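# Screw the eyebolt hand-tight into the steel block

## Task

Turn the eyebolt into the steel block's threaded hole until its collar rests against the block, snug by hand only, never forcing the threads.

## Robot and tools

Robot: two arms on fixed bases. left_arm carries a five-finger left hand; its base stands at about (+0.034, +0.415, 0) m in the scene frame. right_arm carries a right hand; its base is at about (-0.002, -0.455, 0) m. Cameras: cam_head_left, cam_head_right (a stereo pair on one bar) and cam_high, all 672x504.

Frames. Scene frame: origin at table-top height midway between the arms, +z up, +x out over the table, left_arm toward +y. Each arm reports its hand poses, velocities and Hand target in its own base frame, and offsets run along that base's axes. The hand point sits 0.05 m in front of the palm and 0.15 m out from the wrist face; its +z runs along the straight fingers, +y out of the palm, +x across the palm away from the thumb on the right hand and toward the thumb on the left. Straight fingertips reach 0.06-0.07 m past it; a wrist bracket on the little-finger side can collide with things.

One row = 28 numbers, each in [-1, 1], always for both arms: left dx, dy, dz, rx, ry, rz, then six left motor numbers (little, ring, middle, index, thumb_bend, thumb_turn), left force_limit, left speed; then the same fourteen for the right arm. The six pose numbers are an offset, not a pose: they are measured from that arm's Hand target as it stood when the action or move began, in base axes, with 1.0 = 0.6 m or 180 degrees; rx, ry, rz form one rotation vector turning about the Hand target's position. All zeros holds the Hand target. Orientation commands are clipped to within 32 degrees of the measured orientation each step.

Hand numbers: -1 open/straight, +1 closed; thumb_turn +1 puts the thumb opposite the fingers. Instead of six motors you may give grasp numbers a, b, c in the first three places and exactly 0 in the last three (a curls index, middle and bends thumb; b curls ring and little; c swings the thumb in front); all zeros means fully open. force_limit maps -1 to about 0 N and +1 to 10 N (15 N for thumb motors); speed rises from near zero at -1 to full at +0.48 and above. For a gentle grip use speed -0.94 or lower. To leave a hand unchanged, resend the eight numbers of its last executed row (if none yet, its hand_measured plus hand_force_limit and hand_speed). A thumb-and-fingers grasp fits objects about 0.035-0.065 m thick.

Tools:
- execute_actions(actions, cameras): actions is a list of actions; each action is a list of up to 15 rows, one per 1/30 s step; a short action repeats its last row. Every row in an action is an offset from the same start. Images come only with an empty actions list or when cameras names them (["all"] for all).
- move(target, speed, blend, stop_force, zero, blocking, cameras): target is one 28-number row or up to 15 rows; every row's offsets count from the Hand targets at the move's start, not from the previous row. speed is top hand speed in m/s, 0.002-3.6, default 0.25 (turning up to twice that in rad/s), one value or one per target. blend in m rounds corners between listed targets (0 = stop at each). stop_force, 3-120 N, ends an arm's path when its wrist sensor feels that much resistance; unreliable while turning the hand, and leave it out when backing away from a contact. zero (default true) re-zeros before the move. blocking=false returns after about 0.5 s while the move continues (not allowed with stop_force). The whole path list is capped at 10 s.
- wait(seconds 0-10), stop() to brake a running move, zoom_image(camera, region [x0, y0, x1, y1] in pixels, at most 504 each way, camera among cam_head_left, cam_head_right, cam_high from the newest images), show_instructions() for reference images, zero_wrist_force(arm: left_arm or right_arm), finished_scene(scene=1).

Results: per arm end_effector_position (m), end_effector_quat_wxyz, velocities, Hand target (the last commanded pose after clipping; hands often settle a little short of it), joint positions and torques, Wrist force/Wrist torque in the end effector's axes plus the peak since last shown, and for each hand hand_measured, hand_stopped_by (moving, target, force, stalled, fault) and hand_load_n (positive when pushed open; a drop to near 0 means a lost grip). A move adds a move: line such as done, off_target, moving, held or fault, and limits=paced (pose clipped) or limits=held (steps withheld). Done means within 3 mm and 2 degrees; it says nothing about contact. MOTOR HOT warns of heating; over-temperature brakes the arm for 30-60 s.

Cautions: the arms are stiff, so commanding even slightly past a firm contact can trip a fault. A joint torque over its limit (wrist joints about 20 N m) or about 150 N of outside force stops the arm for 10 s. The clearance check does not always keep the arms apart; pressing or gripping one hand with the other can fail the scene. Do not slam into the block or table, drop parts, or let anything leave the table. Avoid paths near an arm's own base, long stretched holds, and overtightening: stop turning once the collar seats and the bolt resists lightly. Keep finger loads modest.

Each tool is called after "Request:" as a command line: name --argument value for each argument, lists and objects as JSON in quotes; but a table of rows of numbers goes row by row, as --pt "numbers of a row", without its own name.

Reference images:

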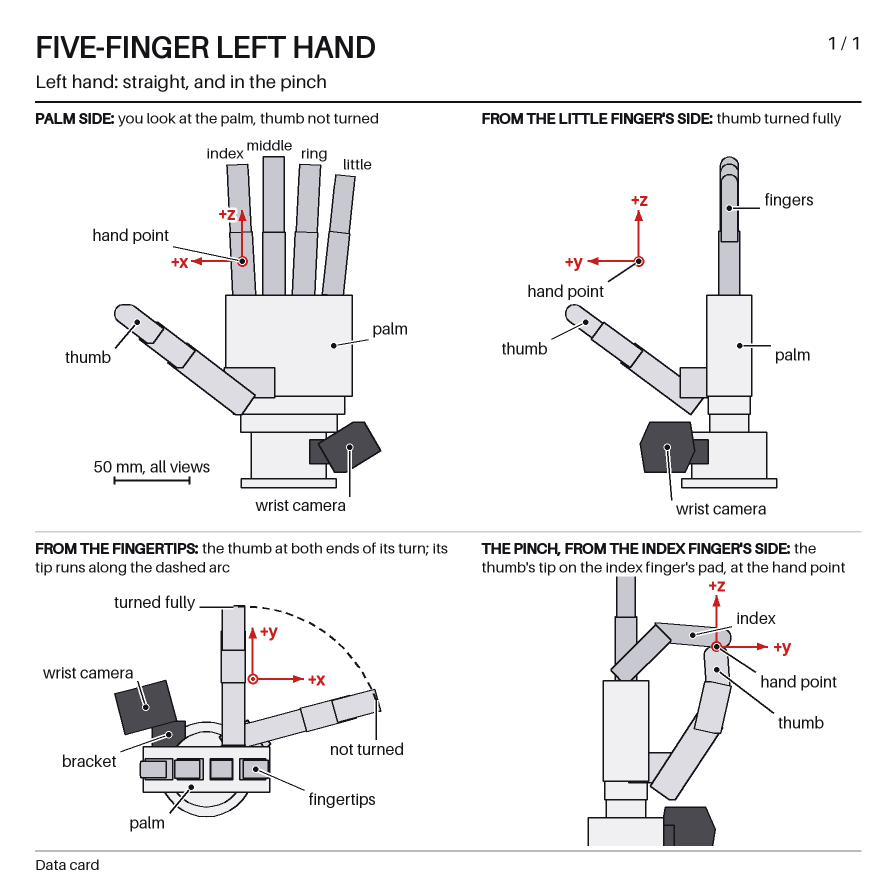

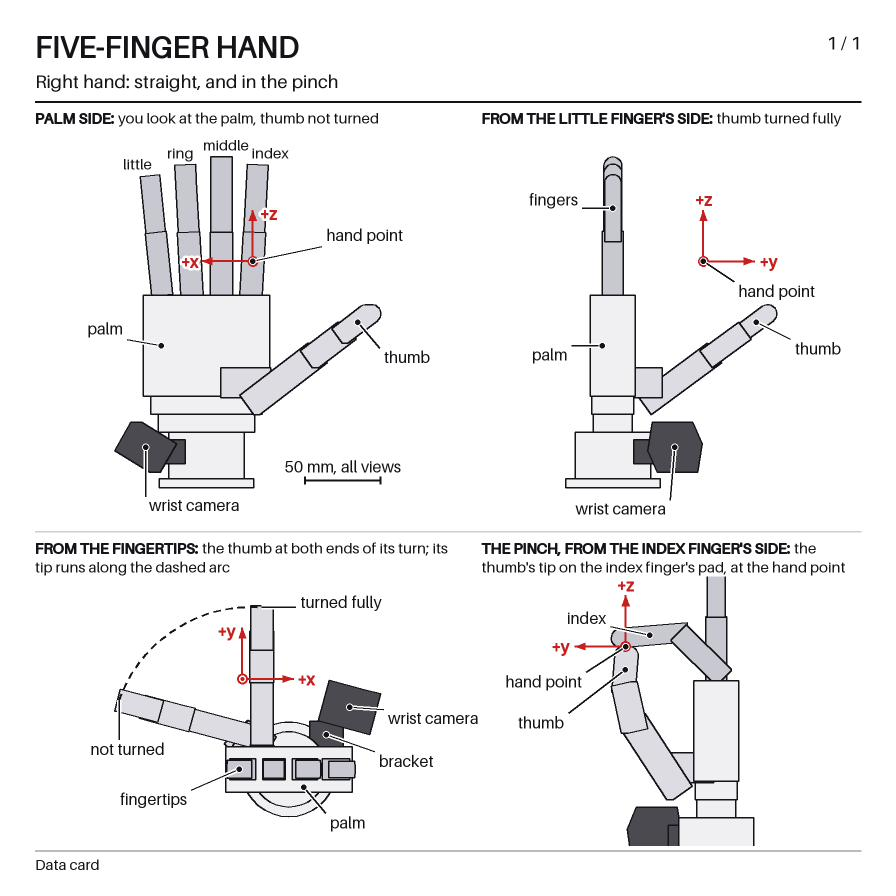

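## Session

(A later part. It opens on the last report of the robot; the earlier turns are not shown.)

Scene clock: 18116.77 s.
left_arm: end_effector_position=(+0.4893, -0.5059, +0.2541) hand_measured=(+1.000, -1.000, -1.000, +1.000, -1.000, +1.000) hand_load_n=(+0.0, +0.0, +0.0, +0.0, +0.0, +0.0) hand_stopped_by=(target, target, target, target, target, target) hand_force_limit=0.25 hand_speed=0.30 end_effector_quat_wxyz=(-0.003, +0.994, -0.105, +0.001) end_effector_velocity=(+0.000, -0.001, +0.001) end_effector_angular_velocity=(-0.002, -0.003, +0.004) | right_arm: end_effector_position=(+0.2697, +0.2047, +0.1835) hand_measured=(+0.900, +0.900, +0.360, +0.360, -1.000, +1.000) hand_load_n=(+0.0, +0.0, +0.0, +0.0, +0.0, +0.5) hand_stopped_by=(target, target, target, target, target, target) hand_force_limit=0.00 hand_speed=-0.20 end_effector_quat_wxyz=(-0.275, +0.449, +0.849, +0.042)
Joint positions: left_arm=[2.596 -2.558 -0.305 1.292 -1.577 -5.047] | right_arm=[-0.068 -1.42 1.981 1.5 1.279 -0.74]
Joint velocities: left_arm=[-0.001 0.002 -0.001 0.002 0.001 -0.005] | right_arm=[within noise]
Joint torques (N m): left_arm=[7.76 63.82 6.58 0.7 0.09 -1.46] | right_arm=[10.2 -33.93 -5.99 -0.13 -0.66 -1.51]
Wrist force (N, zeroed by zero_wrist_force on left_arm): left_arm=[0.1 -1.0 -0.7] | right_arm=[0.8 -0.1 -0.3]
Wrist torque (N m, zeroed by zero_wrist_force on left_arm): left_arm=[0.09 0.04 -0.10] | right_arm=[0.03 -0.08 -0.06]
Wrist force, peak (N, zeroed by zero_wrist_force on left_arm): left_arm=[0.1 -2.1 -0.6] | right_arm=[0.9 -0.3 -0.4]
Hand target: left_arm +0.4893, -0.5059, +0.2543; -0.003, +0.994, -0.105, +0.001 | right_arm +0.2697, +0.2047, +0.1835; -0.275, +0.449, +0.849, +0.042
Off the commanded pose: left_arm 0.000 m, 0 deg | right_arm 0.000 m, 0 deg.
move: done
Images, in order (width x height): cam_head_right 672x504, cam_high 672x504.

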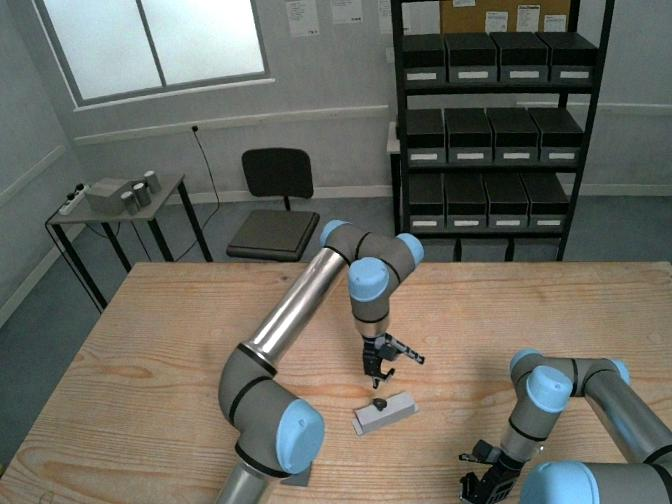

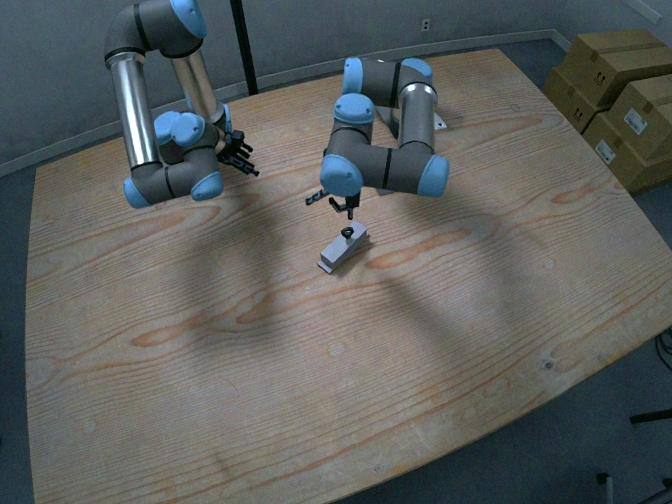

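Request:
move --pt "0 0 -0.095 0 0 0 1 -1 -1 1 -1 1 0.25 0.3 0 0 0 0 0 0 0.9 0.9 0.36 0.36 -1 1 0 -0.2" --speed 0.1 --cameras '["cam_high","cam_head_right","cam_head_left"]'

Request:
zoom_image --camera "cam_high" --region '[331, 212, 366, 247]'

Request:
zoom_image --camera "cam_head_right" --region '[360, 382, 400, 422]'

Request:
zoom_image --camera "cam_head_left" --region '[370, 375, 420, 425]'

Scene clock: 18133.37 s.
left_arm: end_effector_position=(+0.4893, -0.5059, +0.1975) hand_measured=(+1.000, -1.000, -1.000, +1.000, -1.000, +1.000) hand_load_n=(+0.0, +0.0, +0.0, +0.0, +0.0, +0.0) hand_stopped_by=(target, target, target, target, target, target) hand_force_limit=0.25 hand_speed=0.30 end_effector_quat_wxyz=(-0.003, +0.994, -0.105, +0.001) | right_arm: end_effector_position=(+0.2697, +0.2047, +0.1835) hand_measured=(+0.900, +0.900, +0.360, +0.360, -1.000, +1.000) hand_load_n=(+0.0, +0.0, +0.0, +0.0, +0.0, +0.0) hand_stopped_by=(target, target, target, target, target, target) hand_force_limit=0.00 hand_speed=-0.20 end_effector_quat_wxyz=(-0.275, +0.449, +0.849, +0.042)
Joint positions: left_arm=[2.596 -2.5 -0.561 1.491 -1.577 -5.047] | right_arm=[-0.068 -1.42 1.981 1.5 1.279 -0.74]
Joint torques (N m): left_arm=[8.48 39.78 20.8 -3.03 0.52 0.14] | right_arm=[10.06 -34.45 -6.21 -0.09 -0.58 -1.34]
Wrist force (N, zeroed by zero_wrist_force on left_arm): left_arm=[0.1 -1.3 -0.4] | right_arm=[0.6 -0.1 -0.3]
Wrist torque (N m, zeroed by zero_wrist_force on left_arm): left_arm=[0.01 0.04 -0.06] | right_arm=[0.02 -0.06 -0.07]
Wrist force, peak (N, zeroed by zero_wrist_force on left_arm): left_arm=[0.0 -1.1 -1.6] | right_arm=[0.8 -0.2 -0.3]
Hand target: left_arm +0.4893, -0.5059, +0.1973; -0.003, +0.994, -0.105, +0.001 | right_arm +0.2697, +0.2047, +0.1835; -0.275, +0.449, +0.849, +0.042
Off the commanded pose: left_arm 0.000 m, 0 deg | right_arm 0.000 m, 0 deg.
move: done

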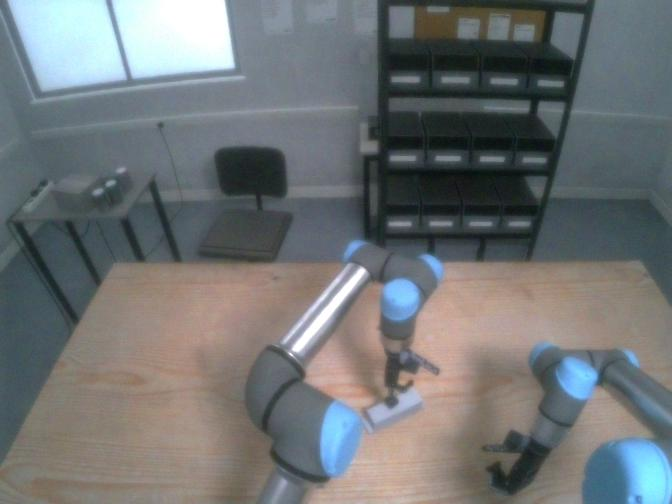

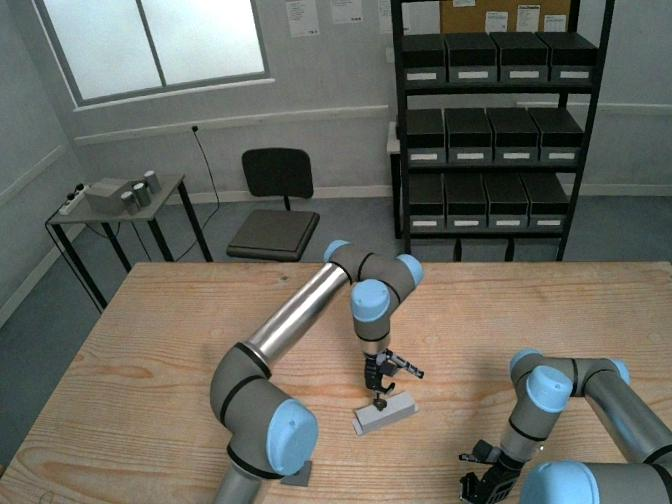

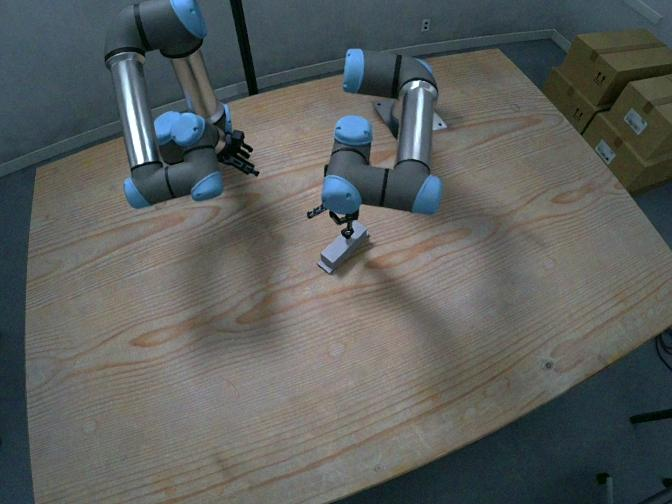

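Scaled by 14.400 from the camera's 672x504 image, which has a finer 960x720 frame.

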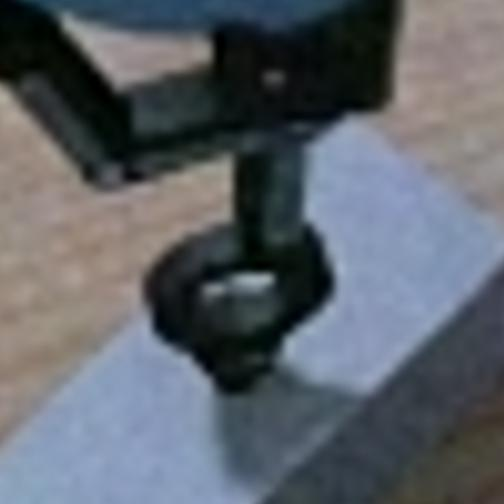

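Scaled by 12.600 from the camera's 672x504 image, which has a finer 960x720 frame.

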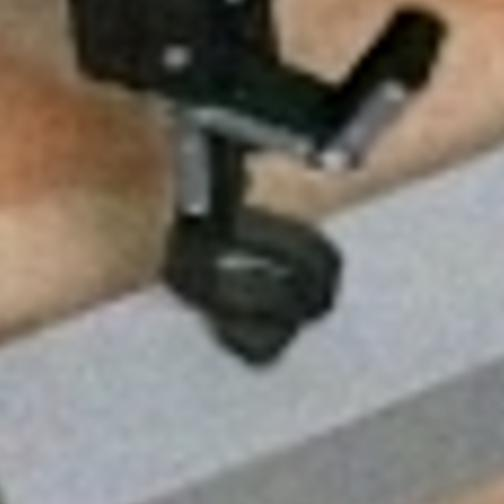

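Scaled by 10.080 from the camera's 672x504 image, which has a finer 960x720 frame.

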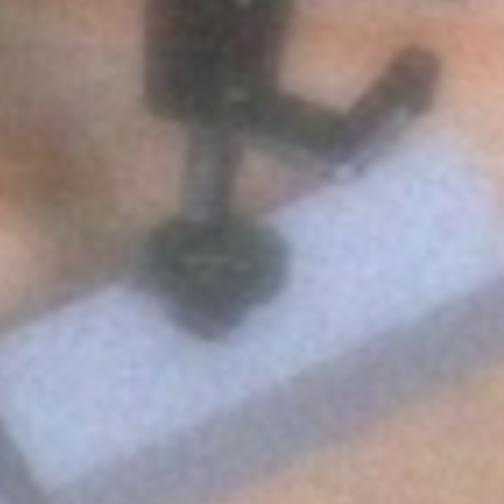

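Request:
zoom_image --camera "cam_high" --region '[339, 220, 357, 238]'

Request:
zoom_image --camera "cam_head_right" --region '[370, 390, 390, 410]'

Scaled by 28.000 from the camera's 672x504 image, which has a finer 960x720 frame.

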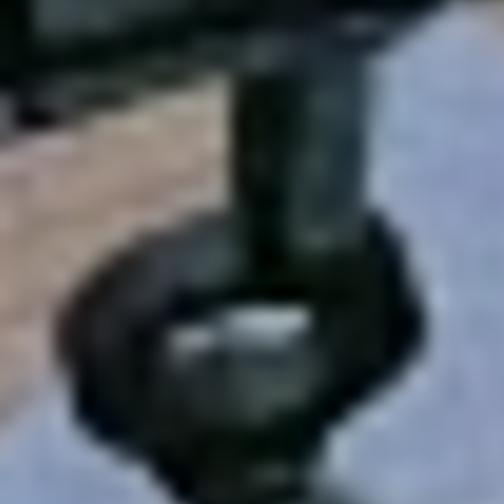

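Scaled by 25.200 from the camera's 672x504 image, which has a finer 960x720 frame.

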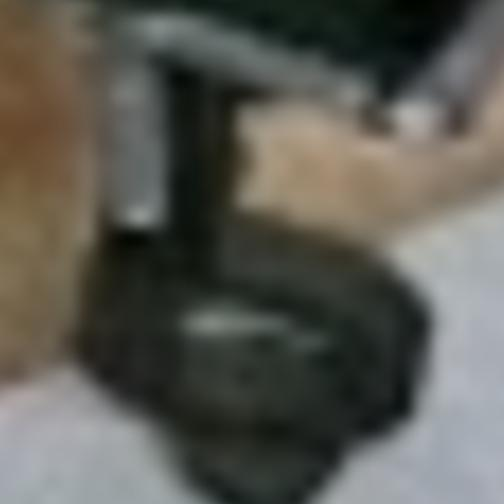

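Request:
move --pt "-0.0015 -0.0068 0 0 0 0 1 -1 -1 1 -1 1 0.25 0.3 0 0 0 0 0 0 0.9 0.9 0.36 0.36 -1 1 0 -0.2" --pt "-0.0015 -0.0068 -0.0625 0 0 0 1 -1 -1 1 -1 1 0.25 0.3 0 0 0 0 0 0 0.9 0.9 0.36 0.36 -1 1 0 -0.2" --speed '[0.03,0.012]' --stop_force 3 --cameras '["cam_high","cam_head_right","cam_head_left"]'

Request:
zoom_image --camera "cam_high" --region '[336, 217, 361, 242]'

Request:
zoom_image --camera "cam_head_right" --region '[367, 392, 395, 420]'

Request:
zoom_image --camera "cam_head_left" --region '[375, 385, 405, 415]'

Scene clock: 18190.57 s.
left_arm: end_effector_position=(+0.4885, -0.5100, +0.1598) hand_measured=(+1.000, -1.000, -1.000, +1.000, -1.000, +1.000) hand_load_n=(+0.0, +0.0, +0.0, +0.5, +0.0, +0.0) hand_stopped_by=(target, target, target, target, target, target) hand_force_limit=0.25 hand_speed=0.30 end_effector_quat_wxyz=(-0.003, +0.994, -0.105, +0.001) | right_arm: end_effector_position=(+0.2697, +0.2047, +0.1835) hand_measured=(+0.900, +0.900, +0.360, +0.360, -1.000, +1.000) hand_load_n=(+0.0, +0.0, +0.0, +0.0, +0.0, +0.0) hand_stopped_by=(target, target, target, target, target, target) hand_force_limit=0.00 hand_speed=-0.20 end_effector_quat_wxyz=(-0.275, +0.449, +0.849, +0.042)
Joint positions: left_arm=[2.59 -2.505 -0.65 1.584 -1.577 -5.054] | right_arm=[-0.068 -1.42 1.981 1.5 1.279 -0.74]
Joint torques (N m): left_arm=[7.77 37.1 33.09 -5.37 -0.38 1.14] | right_arm=[9.31 -34.63 -6.38 -0.1 -0.83 -1.54]
Wrist force (N, zeroed by zero_wrist_force on left_arm): left_arm=[-0.1 -0.7 -0.2] | right_arm=[0.6 -0.3 -0.3]
Wrist torque (N m, zeroed by zero_wrist_force on left_arm): left_arm=[0.12 0.07 -0.11] | right_arm=[-0.01 -0.05 -0.09]
Wrist force, peak (N, zeroed by zero_wrist_force on left_arm): left_arm=[0.4 -2.3 -0.4] | right_arm=[0.8 -0.1 -0.4]
Hand target: left_arm +0.4884, -0.5100, +0.1598; -0.003, +0.994, -0.105, +0.001 | right_arm +0.2697, +0.2047, +0.1835; -0.275, +0.449, +0.849, +0.042
Off the commanded pose: left_arm 0.000 m, 0 deg | right_arm 0.000 m, 0 deg.
move: done

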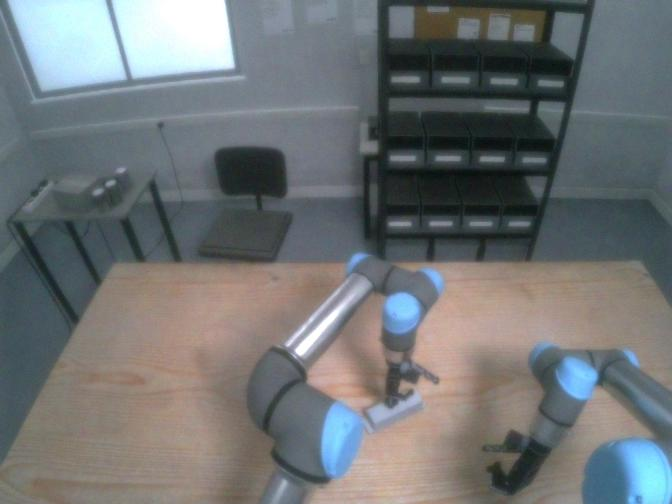

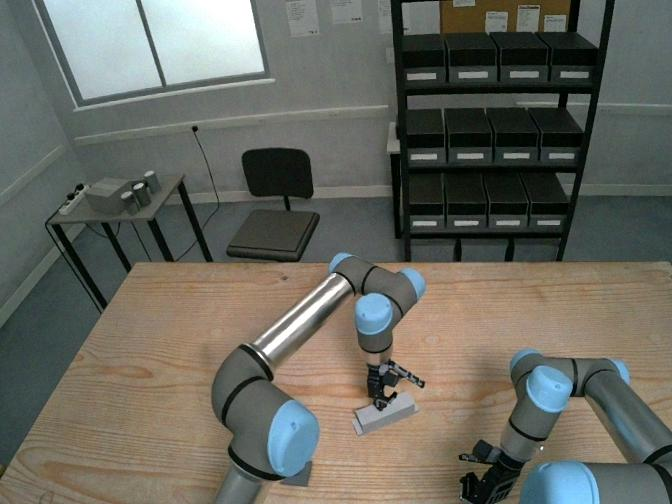

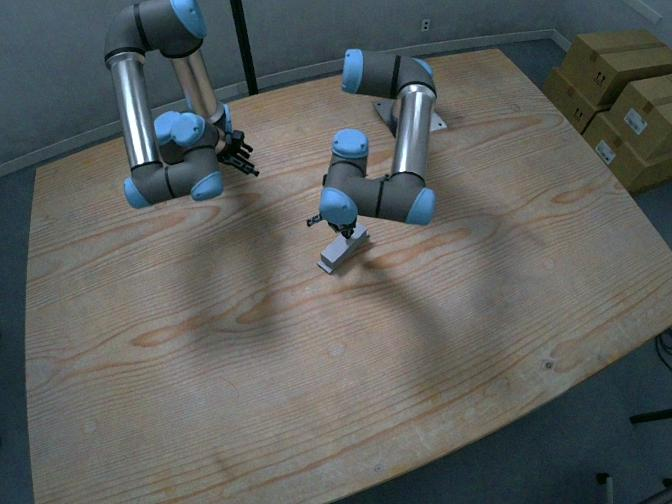

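Scaled by 20.160 from the camera's 672x504 image, which has a finer 960x720 frame.

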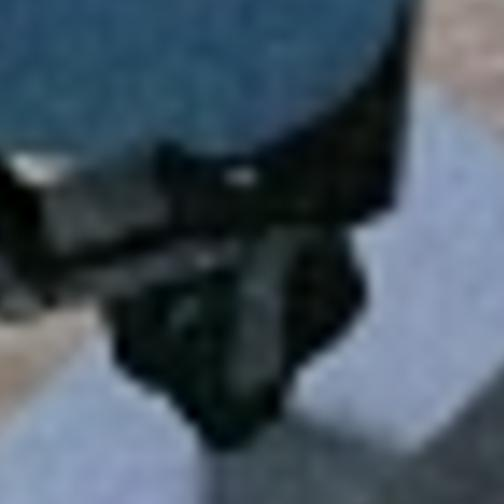

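Scaled by 18.000 from the camera's 672x504 image, which has a finer 960x720 frame.

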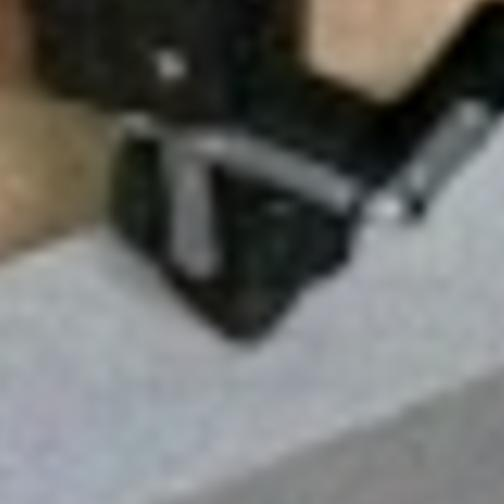

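Scaled by 16.800 from the camera's 672x504 image, which has a finer 960x720 frame.

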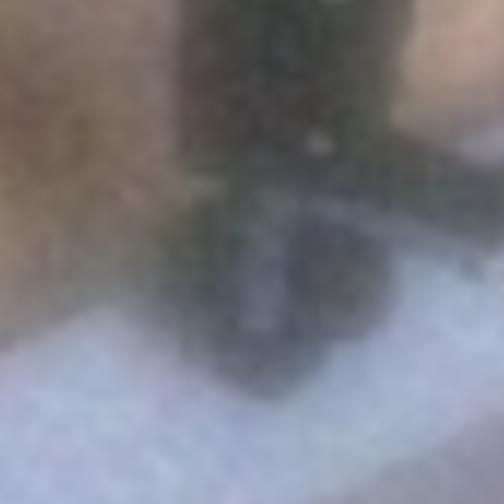

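Request:
move --pt "0 0 -0.009 0 0 0 1 -1 -1 1 -1 1 0.25 0.3 0 0 0 0 0 0 0.9 0.9 0.36 0.36 -1 1 0 -0.2" --speed 0.01 --stop_force 3

Request:
move --pt "-0.02962 -0.00543 0 0 0 -0.08333 1 -1 -1 1 -1 1 0.25 0.3 0 0 0 0 0 0 0.9 0.9 0.36 0.36 -1 1 0 -0.2" --pt "-0.05963 -0.00302 0 0 0 -0.16667 1 -1 -1 1 -1 1 0.25 0.3 0 0 0 0 0 0 0.9 0.9 0.36 0.36 -1 1 0 -0.2" --pt "-0.08798 0.00708 0 0 0 -0.25 1 -1 -1 1 -1 1 0.25 0.3 0 0 0 0 0 0 0.9 0.9 0.36 0.36 -1 1 0 -0.2" --speed 0.05 --blend '[0.002,0.002,0]'

Request:
move --pt "-0.02479 0.0171 0 0 0 -0.08333 1 -1 -1 1 -1 1 0.25 0.3 0 0 0 0 0 0 0.9 0.9 0.36 0.36 -1 1 0 -0.2" --speed 0.03 --cameras '["cam_high","cam_head_right"]'

Request:
zoom_image --camera "cam_high" --region '[336, 217, 361, 242]'

Request:
zoom_image --camera "cam_head_right" --region '[367, 392, 395, 420]'

Scene clock: 18258.97 s.
left_arm: end_effector_position=(+0.4884, -0.5100, +0.1543) hand_measured=(+1.000, -1.000, -1.000, +1.000, -1.000, +1.000) hand_load_n=(+0.0, +0.0, +0.0, +0.0, +0.0, +0.0) hand_stopped_by=(target, target, target, target, target, target) hand_force_limit=0.25 hand_speed=0.30 end_effector_quat_wxyz=(-0.003, +0.994, -0.105, +0.001) | right_arm: end_effector_position=(+0.2697, +0.2047, +0.1835) hand_measured=(+0.900, +0.900, +0.360, +0.360, -1.000, +1.000) hand_load_n=(+0.0, +0.0, +0.0, +0.0, +0.0, +0.5) hand_stopped_by=(target, target, target, target, target, target) hand_force_limit=0.00 hand_speed=-0.20 end_effector_quat_wxyz=(-0.275, +0.449, +0.849, +0.042)
Joint positions: left_arm=[2.59 -2.505 -0.663 1.597 -1.577 -5.054] | right_arm=[-0.068 -1.42 1.981 1.5 1.279 -0.74]
Joint torques (N m): left_arm=[6.05 45.05 32.81 -5.12 0.99 1.17] | right_arm=[10.03 -34.35 -5.81 -0.04 -0.67 -1.44]
Wrist force (N, zeroed by zero_wrist_force on left_arm): left_arm=[-0.1 -0.8 -0.5] | right_arm=[0.6 0.0 -0.2]
Wrist torque (N m, zeroed by zero_wrist_force on left_arm): left_arm=[0.11 0.07 -0.11] | right_arm=[0.03 -0.06 -0.07]
Wrist force, peak (N, zeroed by zero_wrist_force on left_arm): left_arm=[-0.1 -1.2 -0.6] | right_arm=[0.8 -0.3 -0.4]
Hand target: left_arm +0.4884, -0.5100, +0.1544; -0.003, +0.994, -0.105, +0.001 | right_arm +0.2697, +0.2047, +0.1835; -0.275, +0.449, +0.849, +0.042
Off the commanded pose: left_arm 0.000 m, 0 deg | right_arm 0.000 m, 0 deg.
move: done

Scene clock: 18267.13 s.
left_arm: end_effector_position=(+0.4356, -0.5057, +0.1544) hand_measured=(+1.000, -1.000, -1.000, +1.000, -1.000, +1.000) hand_load_n=(+0.5, -5.0, +0.5, +0.0, +0.0, +0.0) hand_stopped_by=(target, target, target, target, target, target) hand_force_limit=0.25 hand_speed=0.30 end_effector_quat_wxyz=(-0.002, +0.878, -0.478, +0.002) | right_arm: end_effector_position=(+0.2697, +0.2047, +0.1835) hand_measured=(+0.900, +0.900, +0.360, +0.360, -1.000, +1.000) hand_load_n=(+0.0, +0.0, +0.0, +0.0, -0.5, +0.0) hand_stopped_by=(target, target, target, target, target, target) hand_force_limit=0.00 hand_speed=-0.20 end_effector_quat_wxyz=(-0.275, +0.449, +0.849, +0.042)
Joint positions: left_arm=[2.586 -2.503 -0.666 1.602 -1.575 -4.272] | right_arm=[-0.068 -1.42 1.981 1.5 1.279 -0.74]
Joint torques (N m): left_arm=[-7.01 37.43 36.81 1.23 1.24 -1.07] | right_arm=[10.65 -33.87 -6.33 -0.2 -0.66 -1.51]
Wrist force (N, zeroed by zero_wrist_force on left_arm): left_arm=[-5.9 2.1 3.9] | right_arm=[0.7 -0.2 -0.2]
Wrist torque (N m, zeroed by zero_wrist_force on left_arm): left_arm=[-0.15 -0.14 -0.82] | right_arm=[0.01 -0.07 -0.08]
Wrist force, peak (N, zeroed by zero_wrist_force on left_arm): left_arm=[-6.9 3.3 0.8] | right_arm=[0.8 -0.2 -0.5]
Hand target: left_arm +0.4357, -0.5057, +0.1544; -0.002, +0.878, -0.478, +0.002 | right_arm +0.2697, +0.2047, +0.1835; -0.275, +0.449, +0.849, +0.042
Off the commanded pose: left_arm 0.000 m, 0 deg | right_arm 0.000 m, 0 deg.
move: done

Scene clock: 18271.77 s.
left_arm: end_effector_position=(+0.4208, -0.4955, +0.1544) hand_measured=(+1.000, -1.000, -1.000, +1.000, -1.000, +1.000) hand_load_n=(+0.0, -4.0, +0.0, +0.0, -0.5, +0.0) hand_stopped_by=(target, target, target, target, target, target) hand_force_limit=0.25 hand_speed=0.30 end_effector_quat_wxyz=(-0.002, +0.809, -0.588, +0.003) end_effector_velocity=(+0.000, +0.000, -0.001) end_effector_angular_velocity=(+0.000, +0.002, +0.006) | right_arm: end_effector_position=(+0.2697, +0.2047, +0.1835) hand_measured=(+0.900, +0.900, +0.360, +0.360, -1.000, +1.000) hand_load_n=(+0.0, +0.0, +0.0, +0.0, -0.5, +0.0) hand_stopped_by=(target, target, target, target, target, target) hand_force_limit=0.00 hand_speed=-0.20 end_effector_quat_wxyz=(-0.275, +0.449, +0.849, +0.042)
Joint positions: left_arm=[2.585 -2.5 -0.67 1.605 -1.574 -4.011] | right_arm=[-0.068 -1.42 1.981 1.5 1.279 -0.74]
Joint velocities: left_arm=[-0.001 0 -0.002 0 0 -0.006] | right_arm=[within noise]
Joint torques (N m): left_arm=[-8.61 67.49 9.95 1.53 1.07 -1.26] | right_arm=[10.07 -33.68 -5.94 -0.19 -0.65 -1.47]
Wrist force (N, zeroed by zero_wrist_force on left_arm): left_arm=[-4.2 2.8 2.8] | right_arm=[0.6 -0.2 -0.3]
Wrist torque (N m, zeroed by zero_wrist_force on left_arm): left_arm=[-0.08 -0.03 -0.71] | right_arm=[0.01 -0.05 -0.08]
Wrist force, peak (N, zeroed by zero_wrist_force on left_arm): left_arm=[-6.4 2.5 3.2] | right_arm=[0.8 -0.1 -0.4]
Hand target: left_arm +0.4208, -0.4955, +0.1544; -0.002, +0.809, -0.588, +0.003 | right_arm +0.2697, +0.2047, +0.1835; -0.275, +0.449, +0.849, +0.042
Off the commanded pose: left_arm 0.000 m, 0 deg | right_arm 0.000 m, 0 deg.
move: done
Images, in order (width x height): cam_head_right 672x504, cam_high 672x504.

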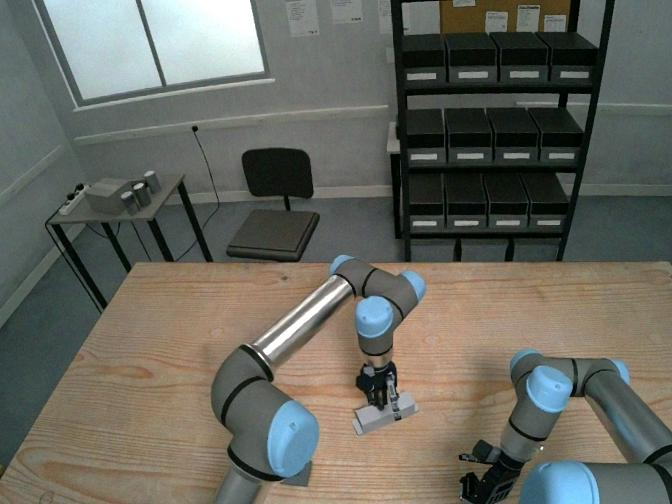

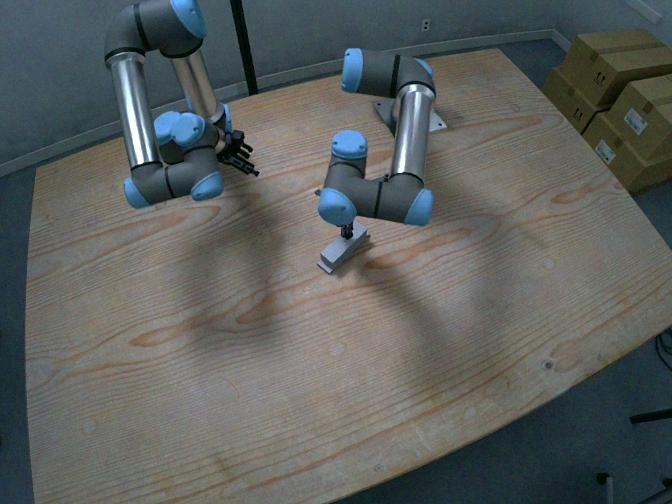

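Scaled by 20.160 from the camera's 672x504 image, which has a finer 960x720 frame.

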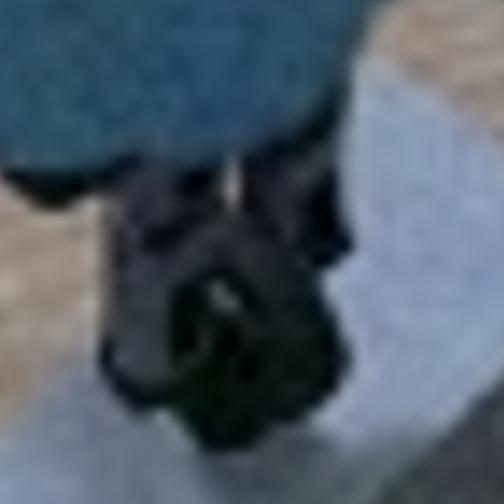

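Scaled by 18.000 from the camera's 672x504 image, which has a finer 960x720 frame.

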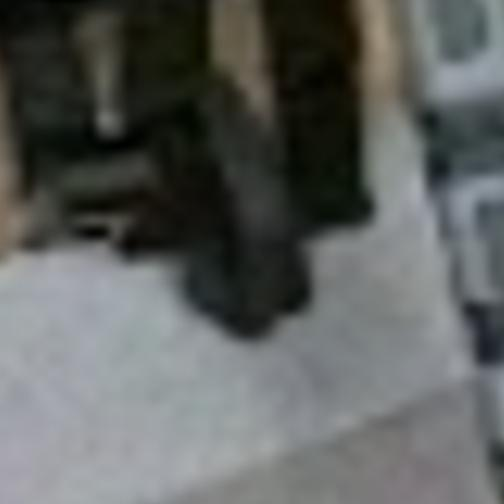

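Request:
move --pt "-0.01952 0.02292 0 0 0 -0.08333 1 -1 -1 1 -1 1 0.25 0.3 0 0 0 0 0 0 0.9 0.9 0.36 0.36 -1 1 0 -0.2" --pt "-0.03243 0.05012 0 0 0 -0.16667 1 -1 -1 1 -1 1 0.25 0.3 0 0 0 0 0 0 0.9 0.9 0.36 0.36 -1 1 0 -0.2" --pt "-0.03787 0.07973 0 0 0 -0.25 1 -1 -1 1 -1 1 0.25 0.3 0 0 0 0 0 0 0.9 0.9 0.36 0.36 -1 1 0 -0.2" --speed 0.1 --blend '[0.002,0.002,0]'

Request:
move --pt "0.00242 0.03002 0 0 0 -0.08333 1 -1 -1 1 -1 1 0.25 0.3 0 0 0 0 0 0 0.9 0.9 0.36 0.36 -1 1 0 -0.2" --pt "0.01252 0.05837 0 0 0 -0.16667 1 -1 -1 1 -1 1 0.25 0.3 0 0 0 0 0 0 0.9 0.9 0.36 0.36 -1 1 0 -0.2" --pt "0.02962 0.08315 0 0 0 -0.25 1 -1 -1 1 -1 1 0.25 0.3 0 0 0 0 0 0 0.9 0.9 0.36 0.36 -1 1 0 -0.2" --speed 0.1 --blend '[0.002,0.002,0]' --cameras '["cam_high","cam_head_right"]'

Request:
zoom_image --camera "cam_high" --region '[336, 217, 361, 242]'

Request:
zoom_image --camera "cam_head_right" --region '[367, 392, 395, 420]'

Scene clock: 18325.10 s.
left_arm: end_effector_position=(+0.3981, -0.4476, +0.1544) hand_measured=(+1.000, -1.000, -1.000, +1.000, -1.000, +1.000) hand_load_n=(+0.0, -1.5, +0.0, +0.0, +0.0, +0.0) hand_stopped_by=(target, target, target, target, target, target) hand_force_limit=0.25 hand_speed=0.30 end_effector_quat_wxyz=(+0.001, -0.522, +0.853, -0.003) | right_arm: end_effector_position=(+0.2697, +0.2047, +0.1835) hand_measured=(+0.900, +0.900, +0.360, +0.360, -1.000, +1.000) hand_load_n=(+0.0, +0.0, +0.0, +0.0, +0.0, +0.0) hand_stopped_by=(target, target, target, target, target, target) hand_force_limit=0.00 hand_speed=-0.20 end_effector_quat_wxyz=(-0.275, +0.449, +0.849, +0.042)
Joint positions: left_arm=[2.585 -2.491 -0.688 1.614 -1.569 -3.226] | right_arm=[-0.068 -1.42 1.981 1.5 1.279 -0.74]
Joint torques (N m): left_arm=[-12.02 58.38 16.85 -0.42 2.22 0.68] | right_arm=[10.43 -33.95 -6.03 -0.19 -0.67 -1.37]
Wrist force (N, zeroed by zero_wrist_force on left_arm): left_arm=[-3.3 -1.1 0.4] | right_arm=[0.5 -0.2 -0.2]
Wrist torque (N m, zeroed by zero_wrist_force on left_arm): left_arm=[0.11 -0.03 -0.47] | right_arm=[0.01 -0.04 -0.08]
Wrist force, peak (N, zeroed by zero_wrist_force on left_arm): left_arm=[-4.1 4.8 3.3] | right_arm=[0.9 -0.1 -0.1]
Hand target: left_arm +0.3981, -0.4476, +0.1544; +0.001, -0.522, +0.853, -0.003 | right_arm +0.2697, +0.2047, +0.1835; -0.275, +0.449, +0.849, +0.042
Off the commanded pose: left_arm 0.000 m, 0 deg | right_arm 0.000 m, 0 deg.
move: done

Scene clock: 18329.47 s.
left_arm: end_effector_position=(+0.4158, -0.3977, +0.1543) hand_measured=(+1.000, -1.000, -1.000, +1.000, -1.000, +1.000) hand_load_n=(+0.0, +0.0, -1.0, +0.0, +0.0, +0.0) hand_stopped_by=(target, target, target, target, target, target) hand_force_limit=0.25 hand_speed=0.30 end_effector_quat_wxyz=(-0.001, -0.156, +0.988, -0.003) | right_arm: end_effector_position=(+0.2697, +0.2047, +0.1835) hand_measured=(+0.900, +0.900, +0.360, +0.360, -1.000, +1.000) hand_load_n=(+0.0, +0.0, +0.0, +0.0, +0.0, +0.0) hand_stopped_by=(target, target, target, target, target, target) hand_force_limit=0.00 hand_speed=-0.20 end_effector_quat_wxyz=(-0.275, +0.449, +0.849, +0.042)
Joint positions: left_arm=[2.587 -2.482 -0.705 1.619 -1.565 -2.438] | right_arm=[-0.068 -1.42 1.981 1.5 1.279 -0.74]
Joint torques (N m): left_arm=[5.82 56.35 20.1 -2.23 0.79 0.56] | right_arm=[10.44 -34.51 -6 -0.05 -0.57 -1.55]
Wrist force (N, zeroed by zero_wrist_force on left_arm): left_arm=[-2.0 -0.6 1.2] | right_arm=[0.5 -0.2 -0.3]
Wrist torque (N m, zeroed by zero_wrist_force on left_arm): left_arm=[0.00 -0.02 -0.41] | right_arm=[0.01 -0.04 -0.08]
Wrist force, peak (N, zeroed by zero_wrist_force on left_arm): left_arm=[-8.3 -6.7 -2.7] | right_arm=[0.8 -0.2 -0.5]
Hand target: left_arm +0.4158, -0.3977, +0.1544; -0.001, -0.156, +0.988, -0.003 | right_arm +0.2697, +0.2047, +0.1835; -0.275, +0.449, +0.849, +0.042
Off the commanded pose: left_arm 0.000 m, 0 deg | right_arm 0.000 m, 0 deg.
move: done
Images, in order (width x height): cam_head_right 672x504, cam_high 672x504.

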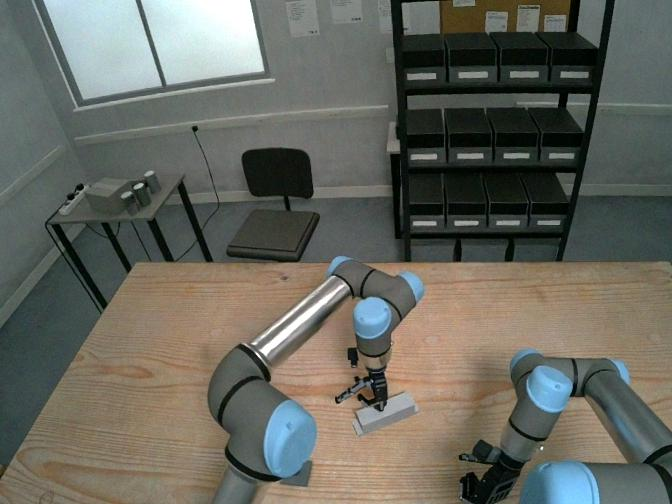

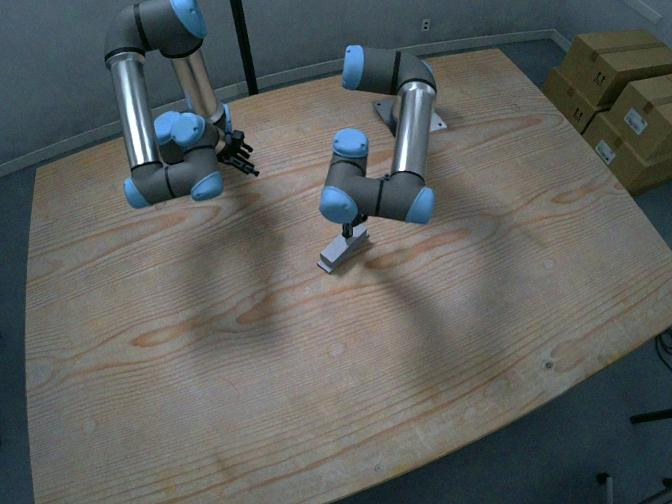

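Scaled by 20.160 from the camera's 672x504 image, which has a finer 960x720 frame.

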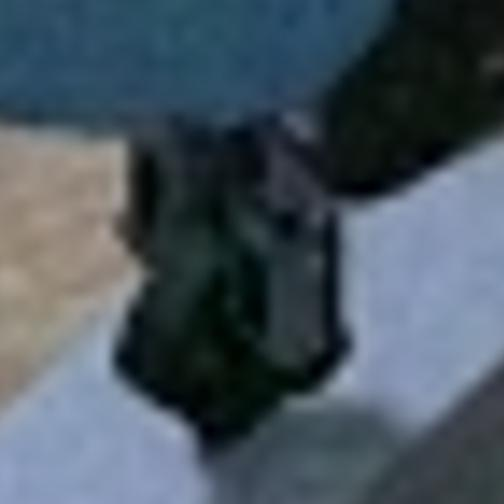

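Scaled by 18.000 from the camera's 672x504 image, which has a finer 960x720 frame.

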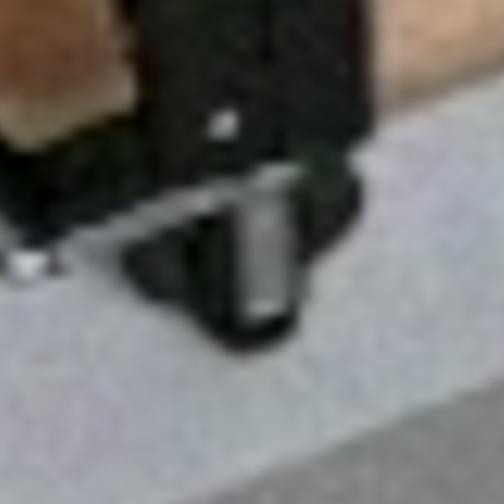

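Request:
move --pt "0.02292 0.01952 0 0 0 -0.08333 1 -1 -1 1 -1 1 0.25 0.3 0 0 0 0 0 0 0.9 0.9 0.36 0.36 -1 1 0 -0.2" --pt "0.05012 0.03243 0 0 0 -0.16667 1 -1 -1 1 -1 1 0.25 0.3 0 0 0 0 0 0 0.9 0.9 0.36 0.36 -1 1 0 -0.2" --pt "0.07973 0.03787 0 0 0 -0.25 1 -1 -1 1 -1 1 0.25 0.3 0 0 0 0 0 0 0.9 0.9 0.36 0.36 -1 1 0 -0.2" --pt "0.10975 0.03545 0 0 0 -0.33333 1 -1 -1 1 -1 1 0.25 0.3 0 0 0 0 0 0 0.9 0.9 0.36 0.36 -1 1 0 -0.2" --pt "0.1381 0.02535 0 0 0 -0.41667 1 -1 -1 1 -1 1 0.25 0.3 0 0 0 0 0 0 0.9 0.9 0.36 0.36 -1 1 0 -0.2" --pt "0.16288 0.00825 0 0 0 -0.5 1 -1 -1 1 -1 1 0.25 0.3 0 0 0 0 0 0 0.9 0.9 0.36 0.36 -1 1 0 -0.2" --pt "0.1824 -0.01467 0 0 0 -0.58333 1 -1 -1 1 -1 1 0.25 0.3 0 0 0 0 0 0 0.9 0.9 0.36 0.36 -1 1 0 -0.2" --pt "0.19532 -0.04187 0 0 0 -0.66667 1 -1 -1 1 -1 1 0.25 0.3 0 0 0 0 0 0 0.9 0.9 0.36 0.36 -1 1 0 -0.2" --pt "0.20075 -0.07148 0 0 0 -0.75 1 -1 -1 1 -1 1 0.25 0.3 0 0 0 0 0 0 0.9 0.9 0.36 0.36 -1 1 0 -0.2" --pt "0.19833 -0.1015 0 0 0 -0.83333 1 -1 -1 1 -1 1 0.25 0.3 0 0 0 0 0 0 0.9 0.9 0.36 0.36 -1 1 0 -0.2" --speed 0.15 --blend '[0.003,0.003,0.003,0.003,0.003,0.003,0.003,0.003,0.003,0]' --cameras '["cam_high","cam_head_right"]'

Request:
zoom_image --camera "cam_high" --region '[336, 217, 361, 242]'

Request:
zoom_image --camera "cam_head_right" --region '[367, 392, 395, 420]'

Scene clock: 18366.60 s.
left_arm: end_effector_position=(+0.5348, -0.4586, +0.1544) hand_measured=(+1.000, -1.000, -1.000, +1.000, -1.000, +1.000) hand_load_n=(+0.0, +0.5, +0.5, +0.5, +0.0, +0.0) hand_stopped_by=(target, target, target, target, target, target) hand_force_limit=0.25 hand_speed=0.30 end_effector_quat_wxyz=(-0.003, +0.914, +0.406, +0.000) | right_arm: end_effector_position=(+0.2697, +0.2047, +0.1835) hand_measured=(+0.900, +0.900, +0.360, +0.360, -1.000, +1.000) hand_load_n=(+0.0, +0.0, +0.0, +0.0, +0.0, +0.0) hand_stopped_by=(target, target, target, target, target, target) hand_force_limit=0.00 hand_speed=-0.20 end_effector_quat_wxyz=(-0.275, +0.449, +0.849, +0.042)
Joint positions: left_arm=[2.594 -2.497 -0.68 1.6 -1.574 0.187] | right_arm=[-0.068 -1.42 1.981 1.5 1.279 -0.74]
Joint torques (N m): left_arm=[8.64 43.66 16.15 -1.6 1.27 1.4] | right_arm=[9.96 -34.63 -5.67 -0.11 -0.76 -1.5]
Wrist force (N, zeroed by zero_wrist_force on left_arm): left_arm=[-1.1 -4.2 -0.4] | right_arm=[0.7 -0.1 -0.3]
Wrist torque (N m, zeroed by zero_wrist_force on left_arm): left_arm=[0.12 -0.02 -0.25] | right_arm=[0.02 -0.07 -0.07]
Wrist force, peak (N, zeroed by zero_wrist_force on left_arm): left_arm=[-6.1 5.9 3.8] | right_arm=[0.9 -0.1 -0.4]
Hand target: left_arm +0.5348, -0.4586, +0.1544; -0.003, +0.914, +0.406, +0.000 | right_arm +0.2697, +0.2047, +0.1835; -0.275, +0.449, +0.849, +0.042
Off the commanded pose: left_arm 0.000 m, 0 deg | right_arm 0.000 m, 0 deg.
move: done
Images, in order (width x height): cam_head_right 672x504, cam_high 672x504.

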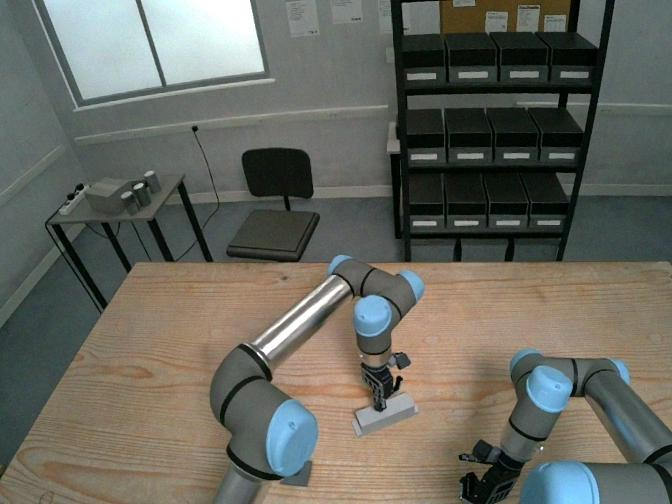

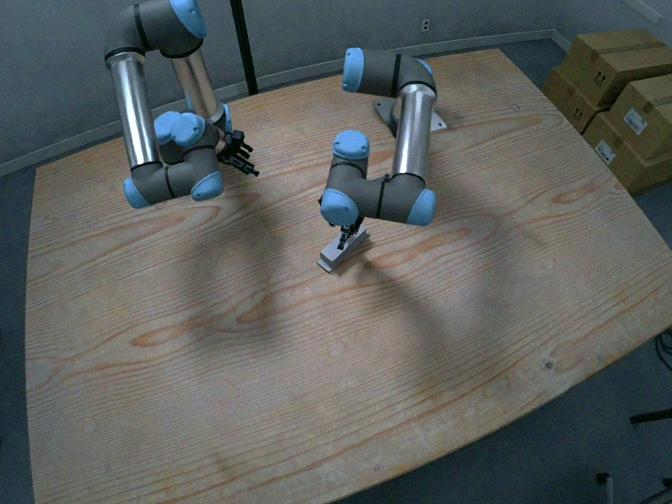

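Scaled by 20.160 from the camera's 672x504 image, which has a finer 960x720 frame.

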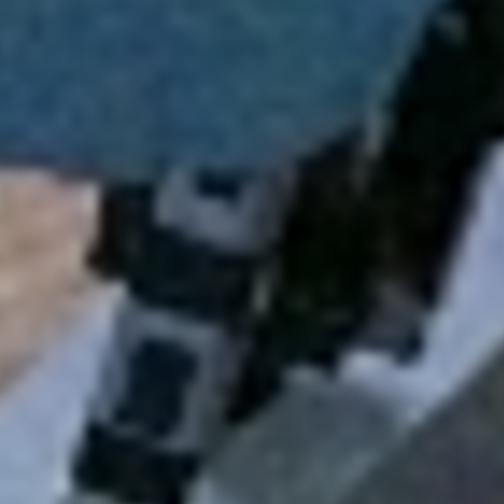

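Scaled by 18.000 from the camera's 672x504 image, which has a finer 960x720 frame.

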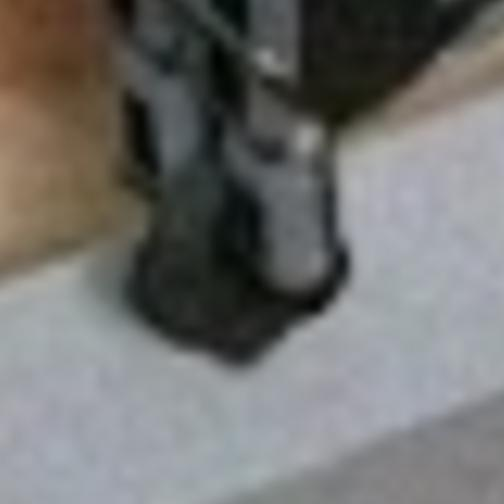

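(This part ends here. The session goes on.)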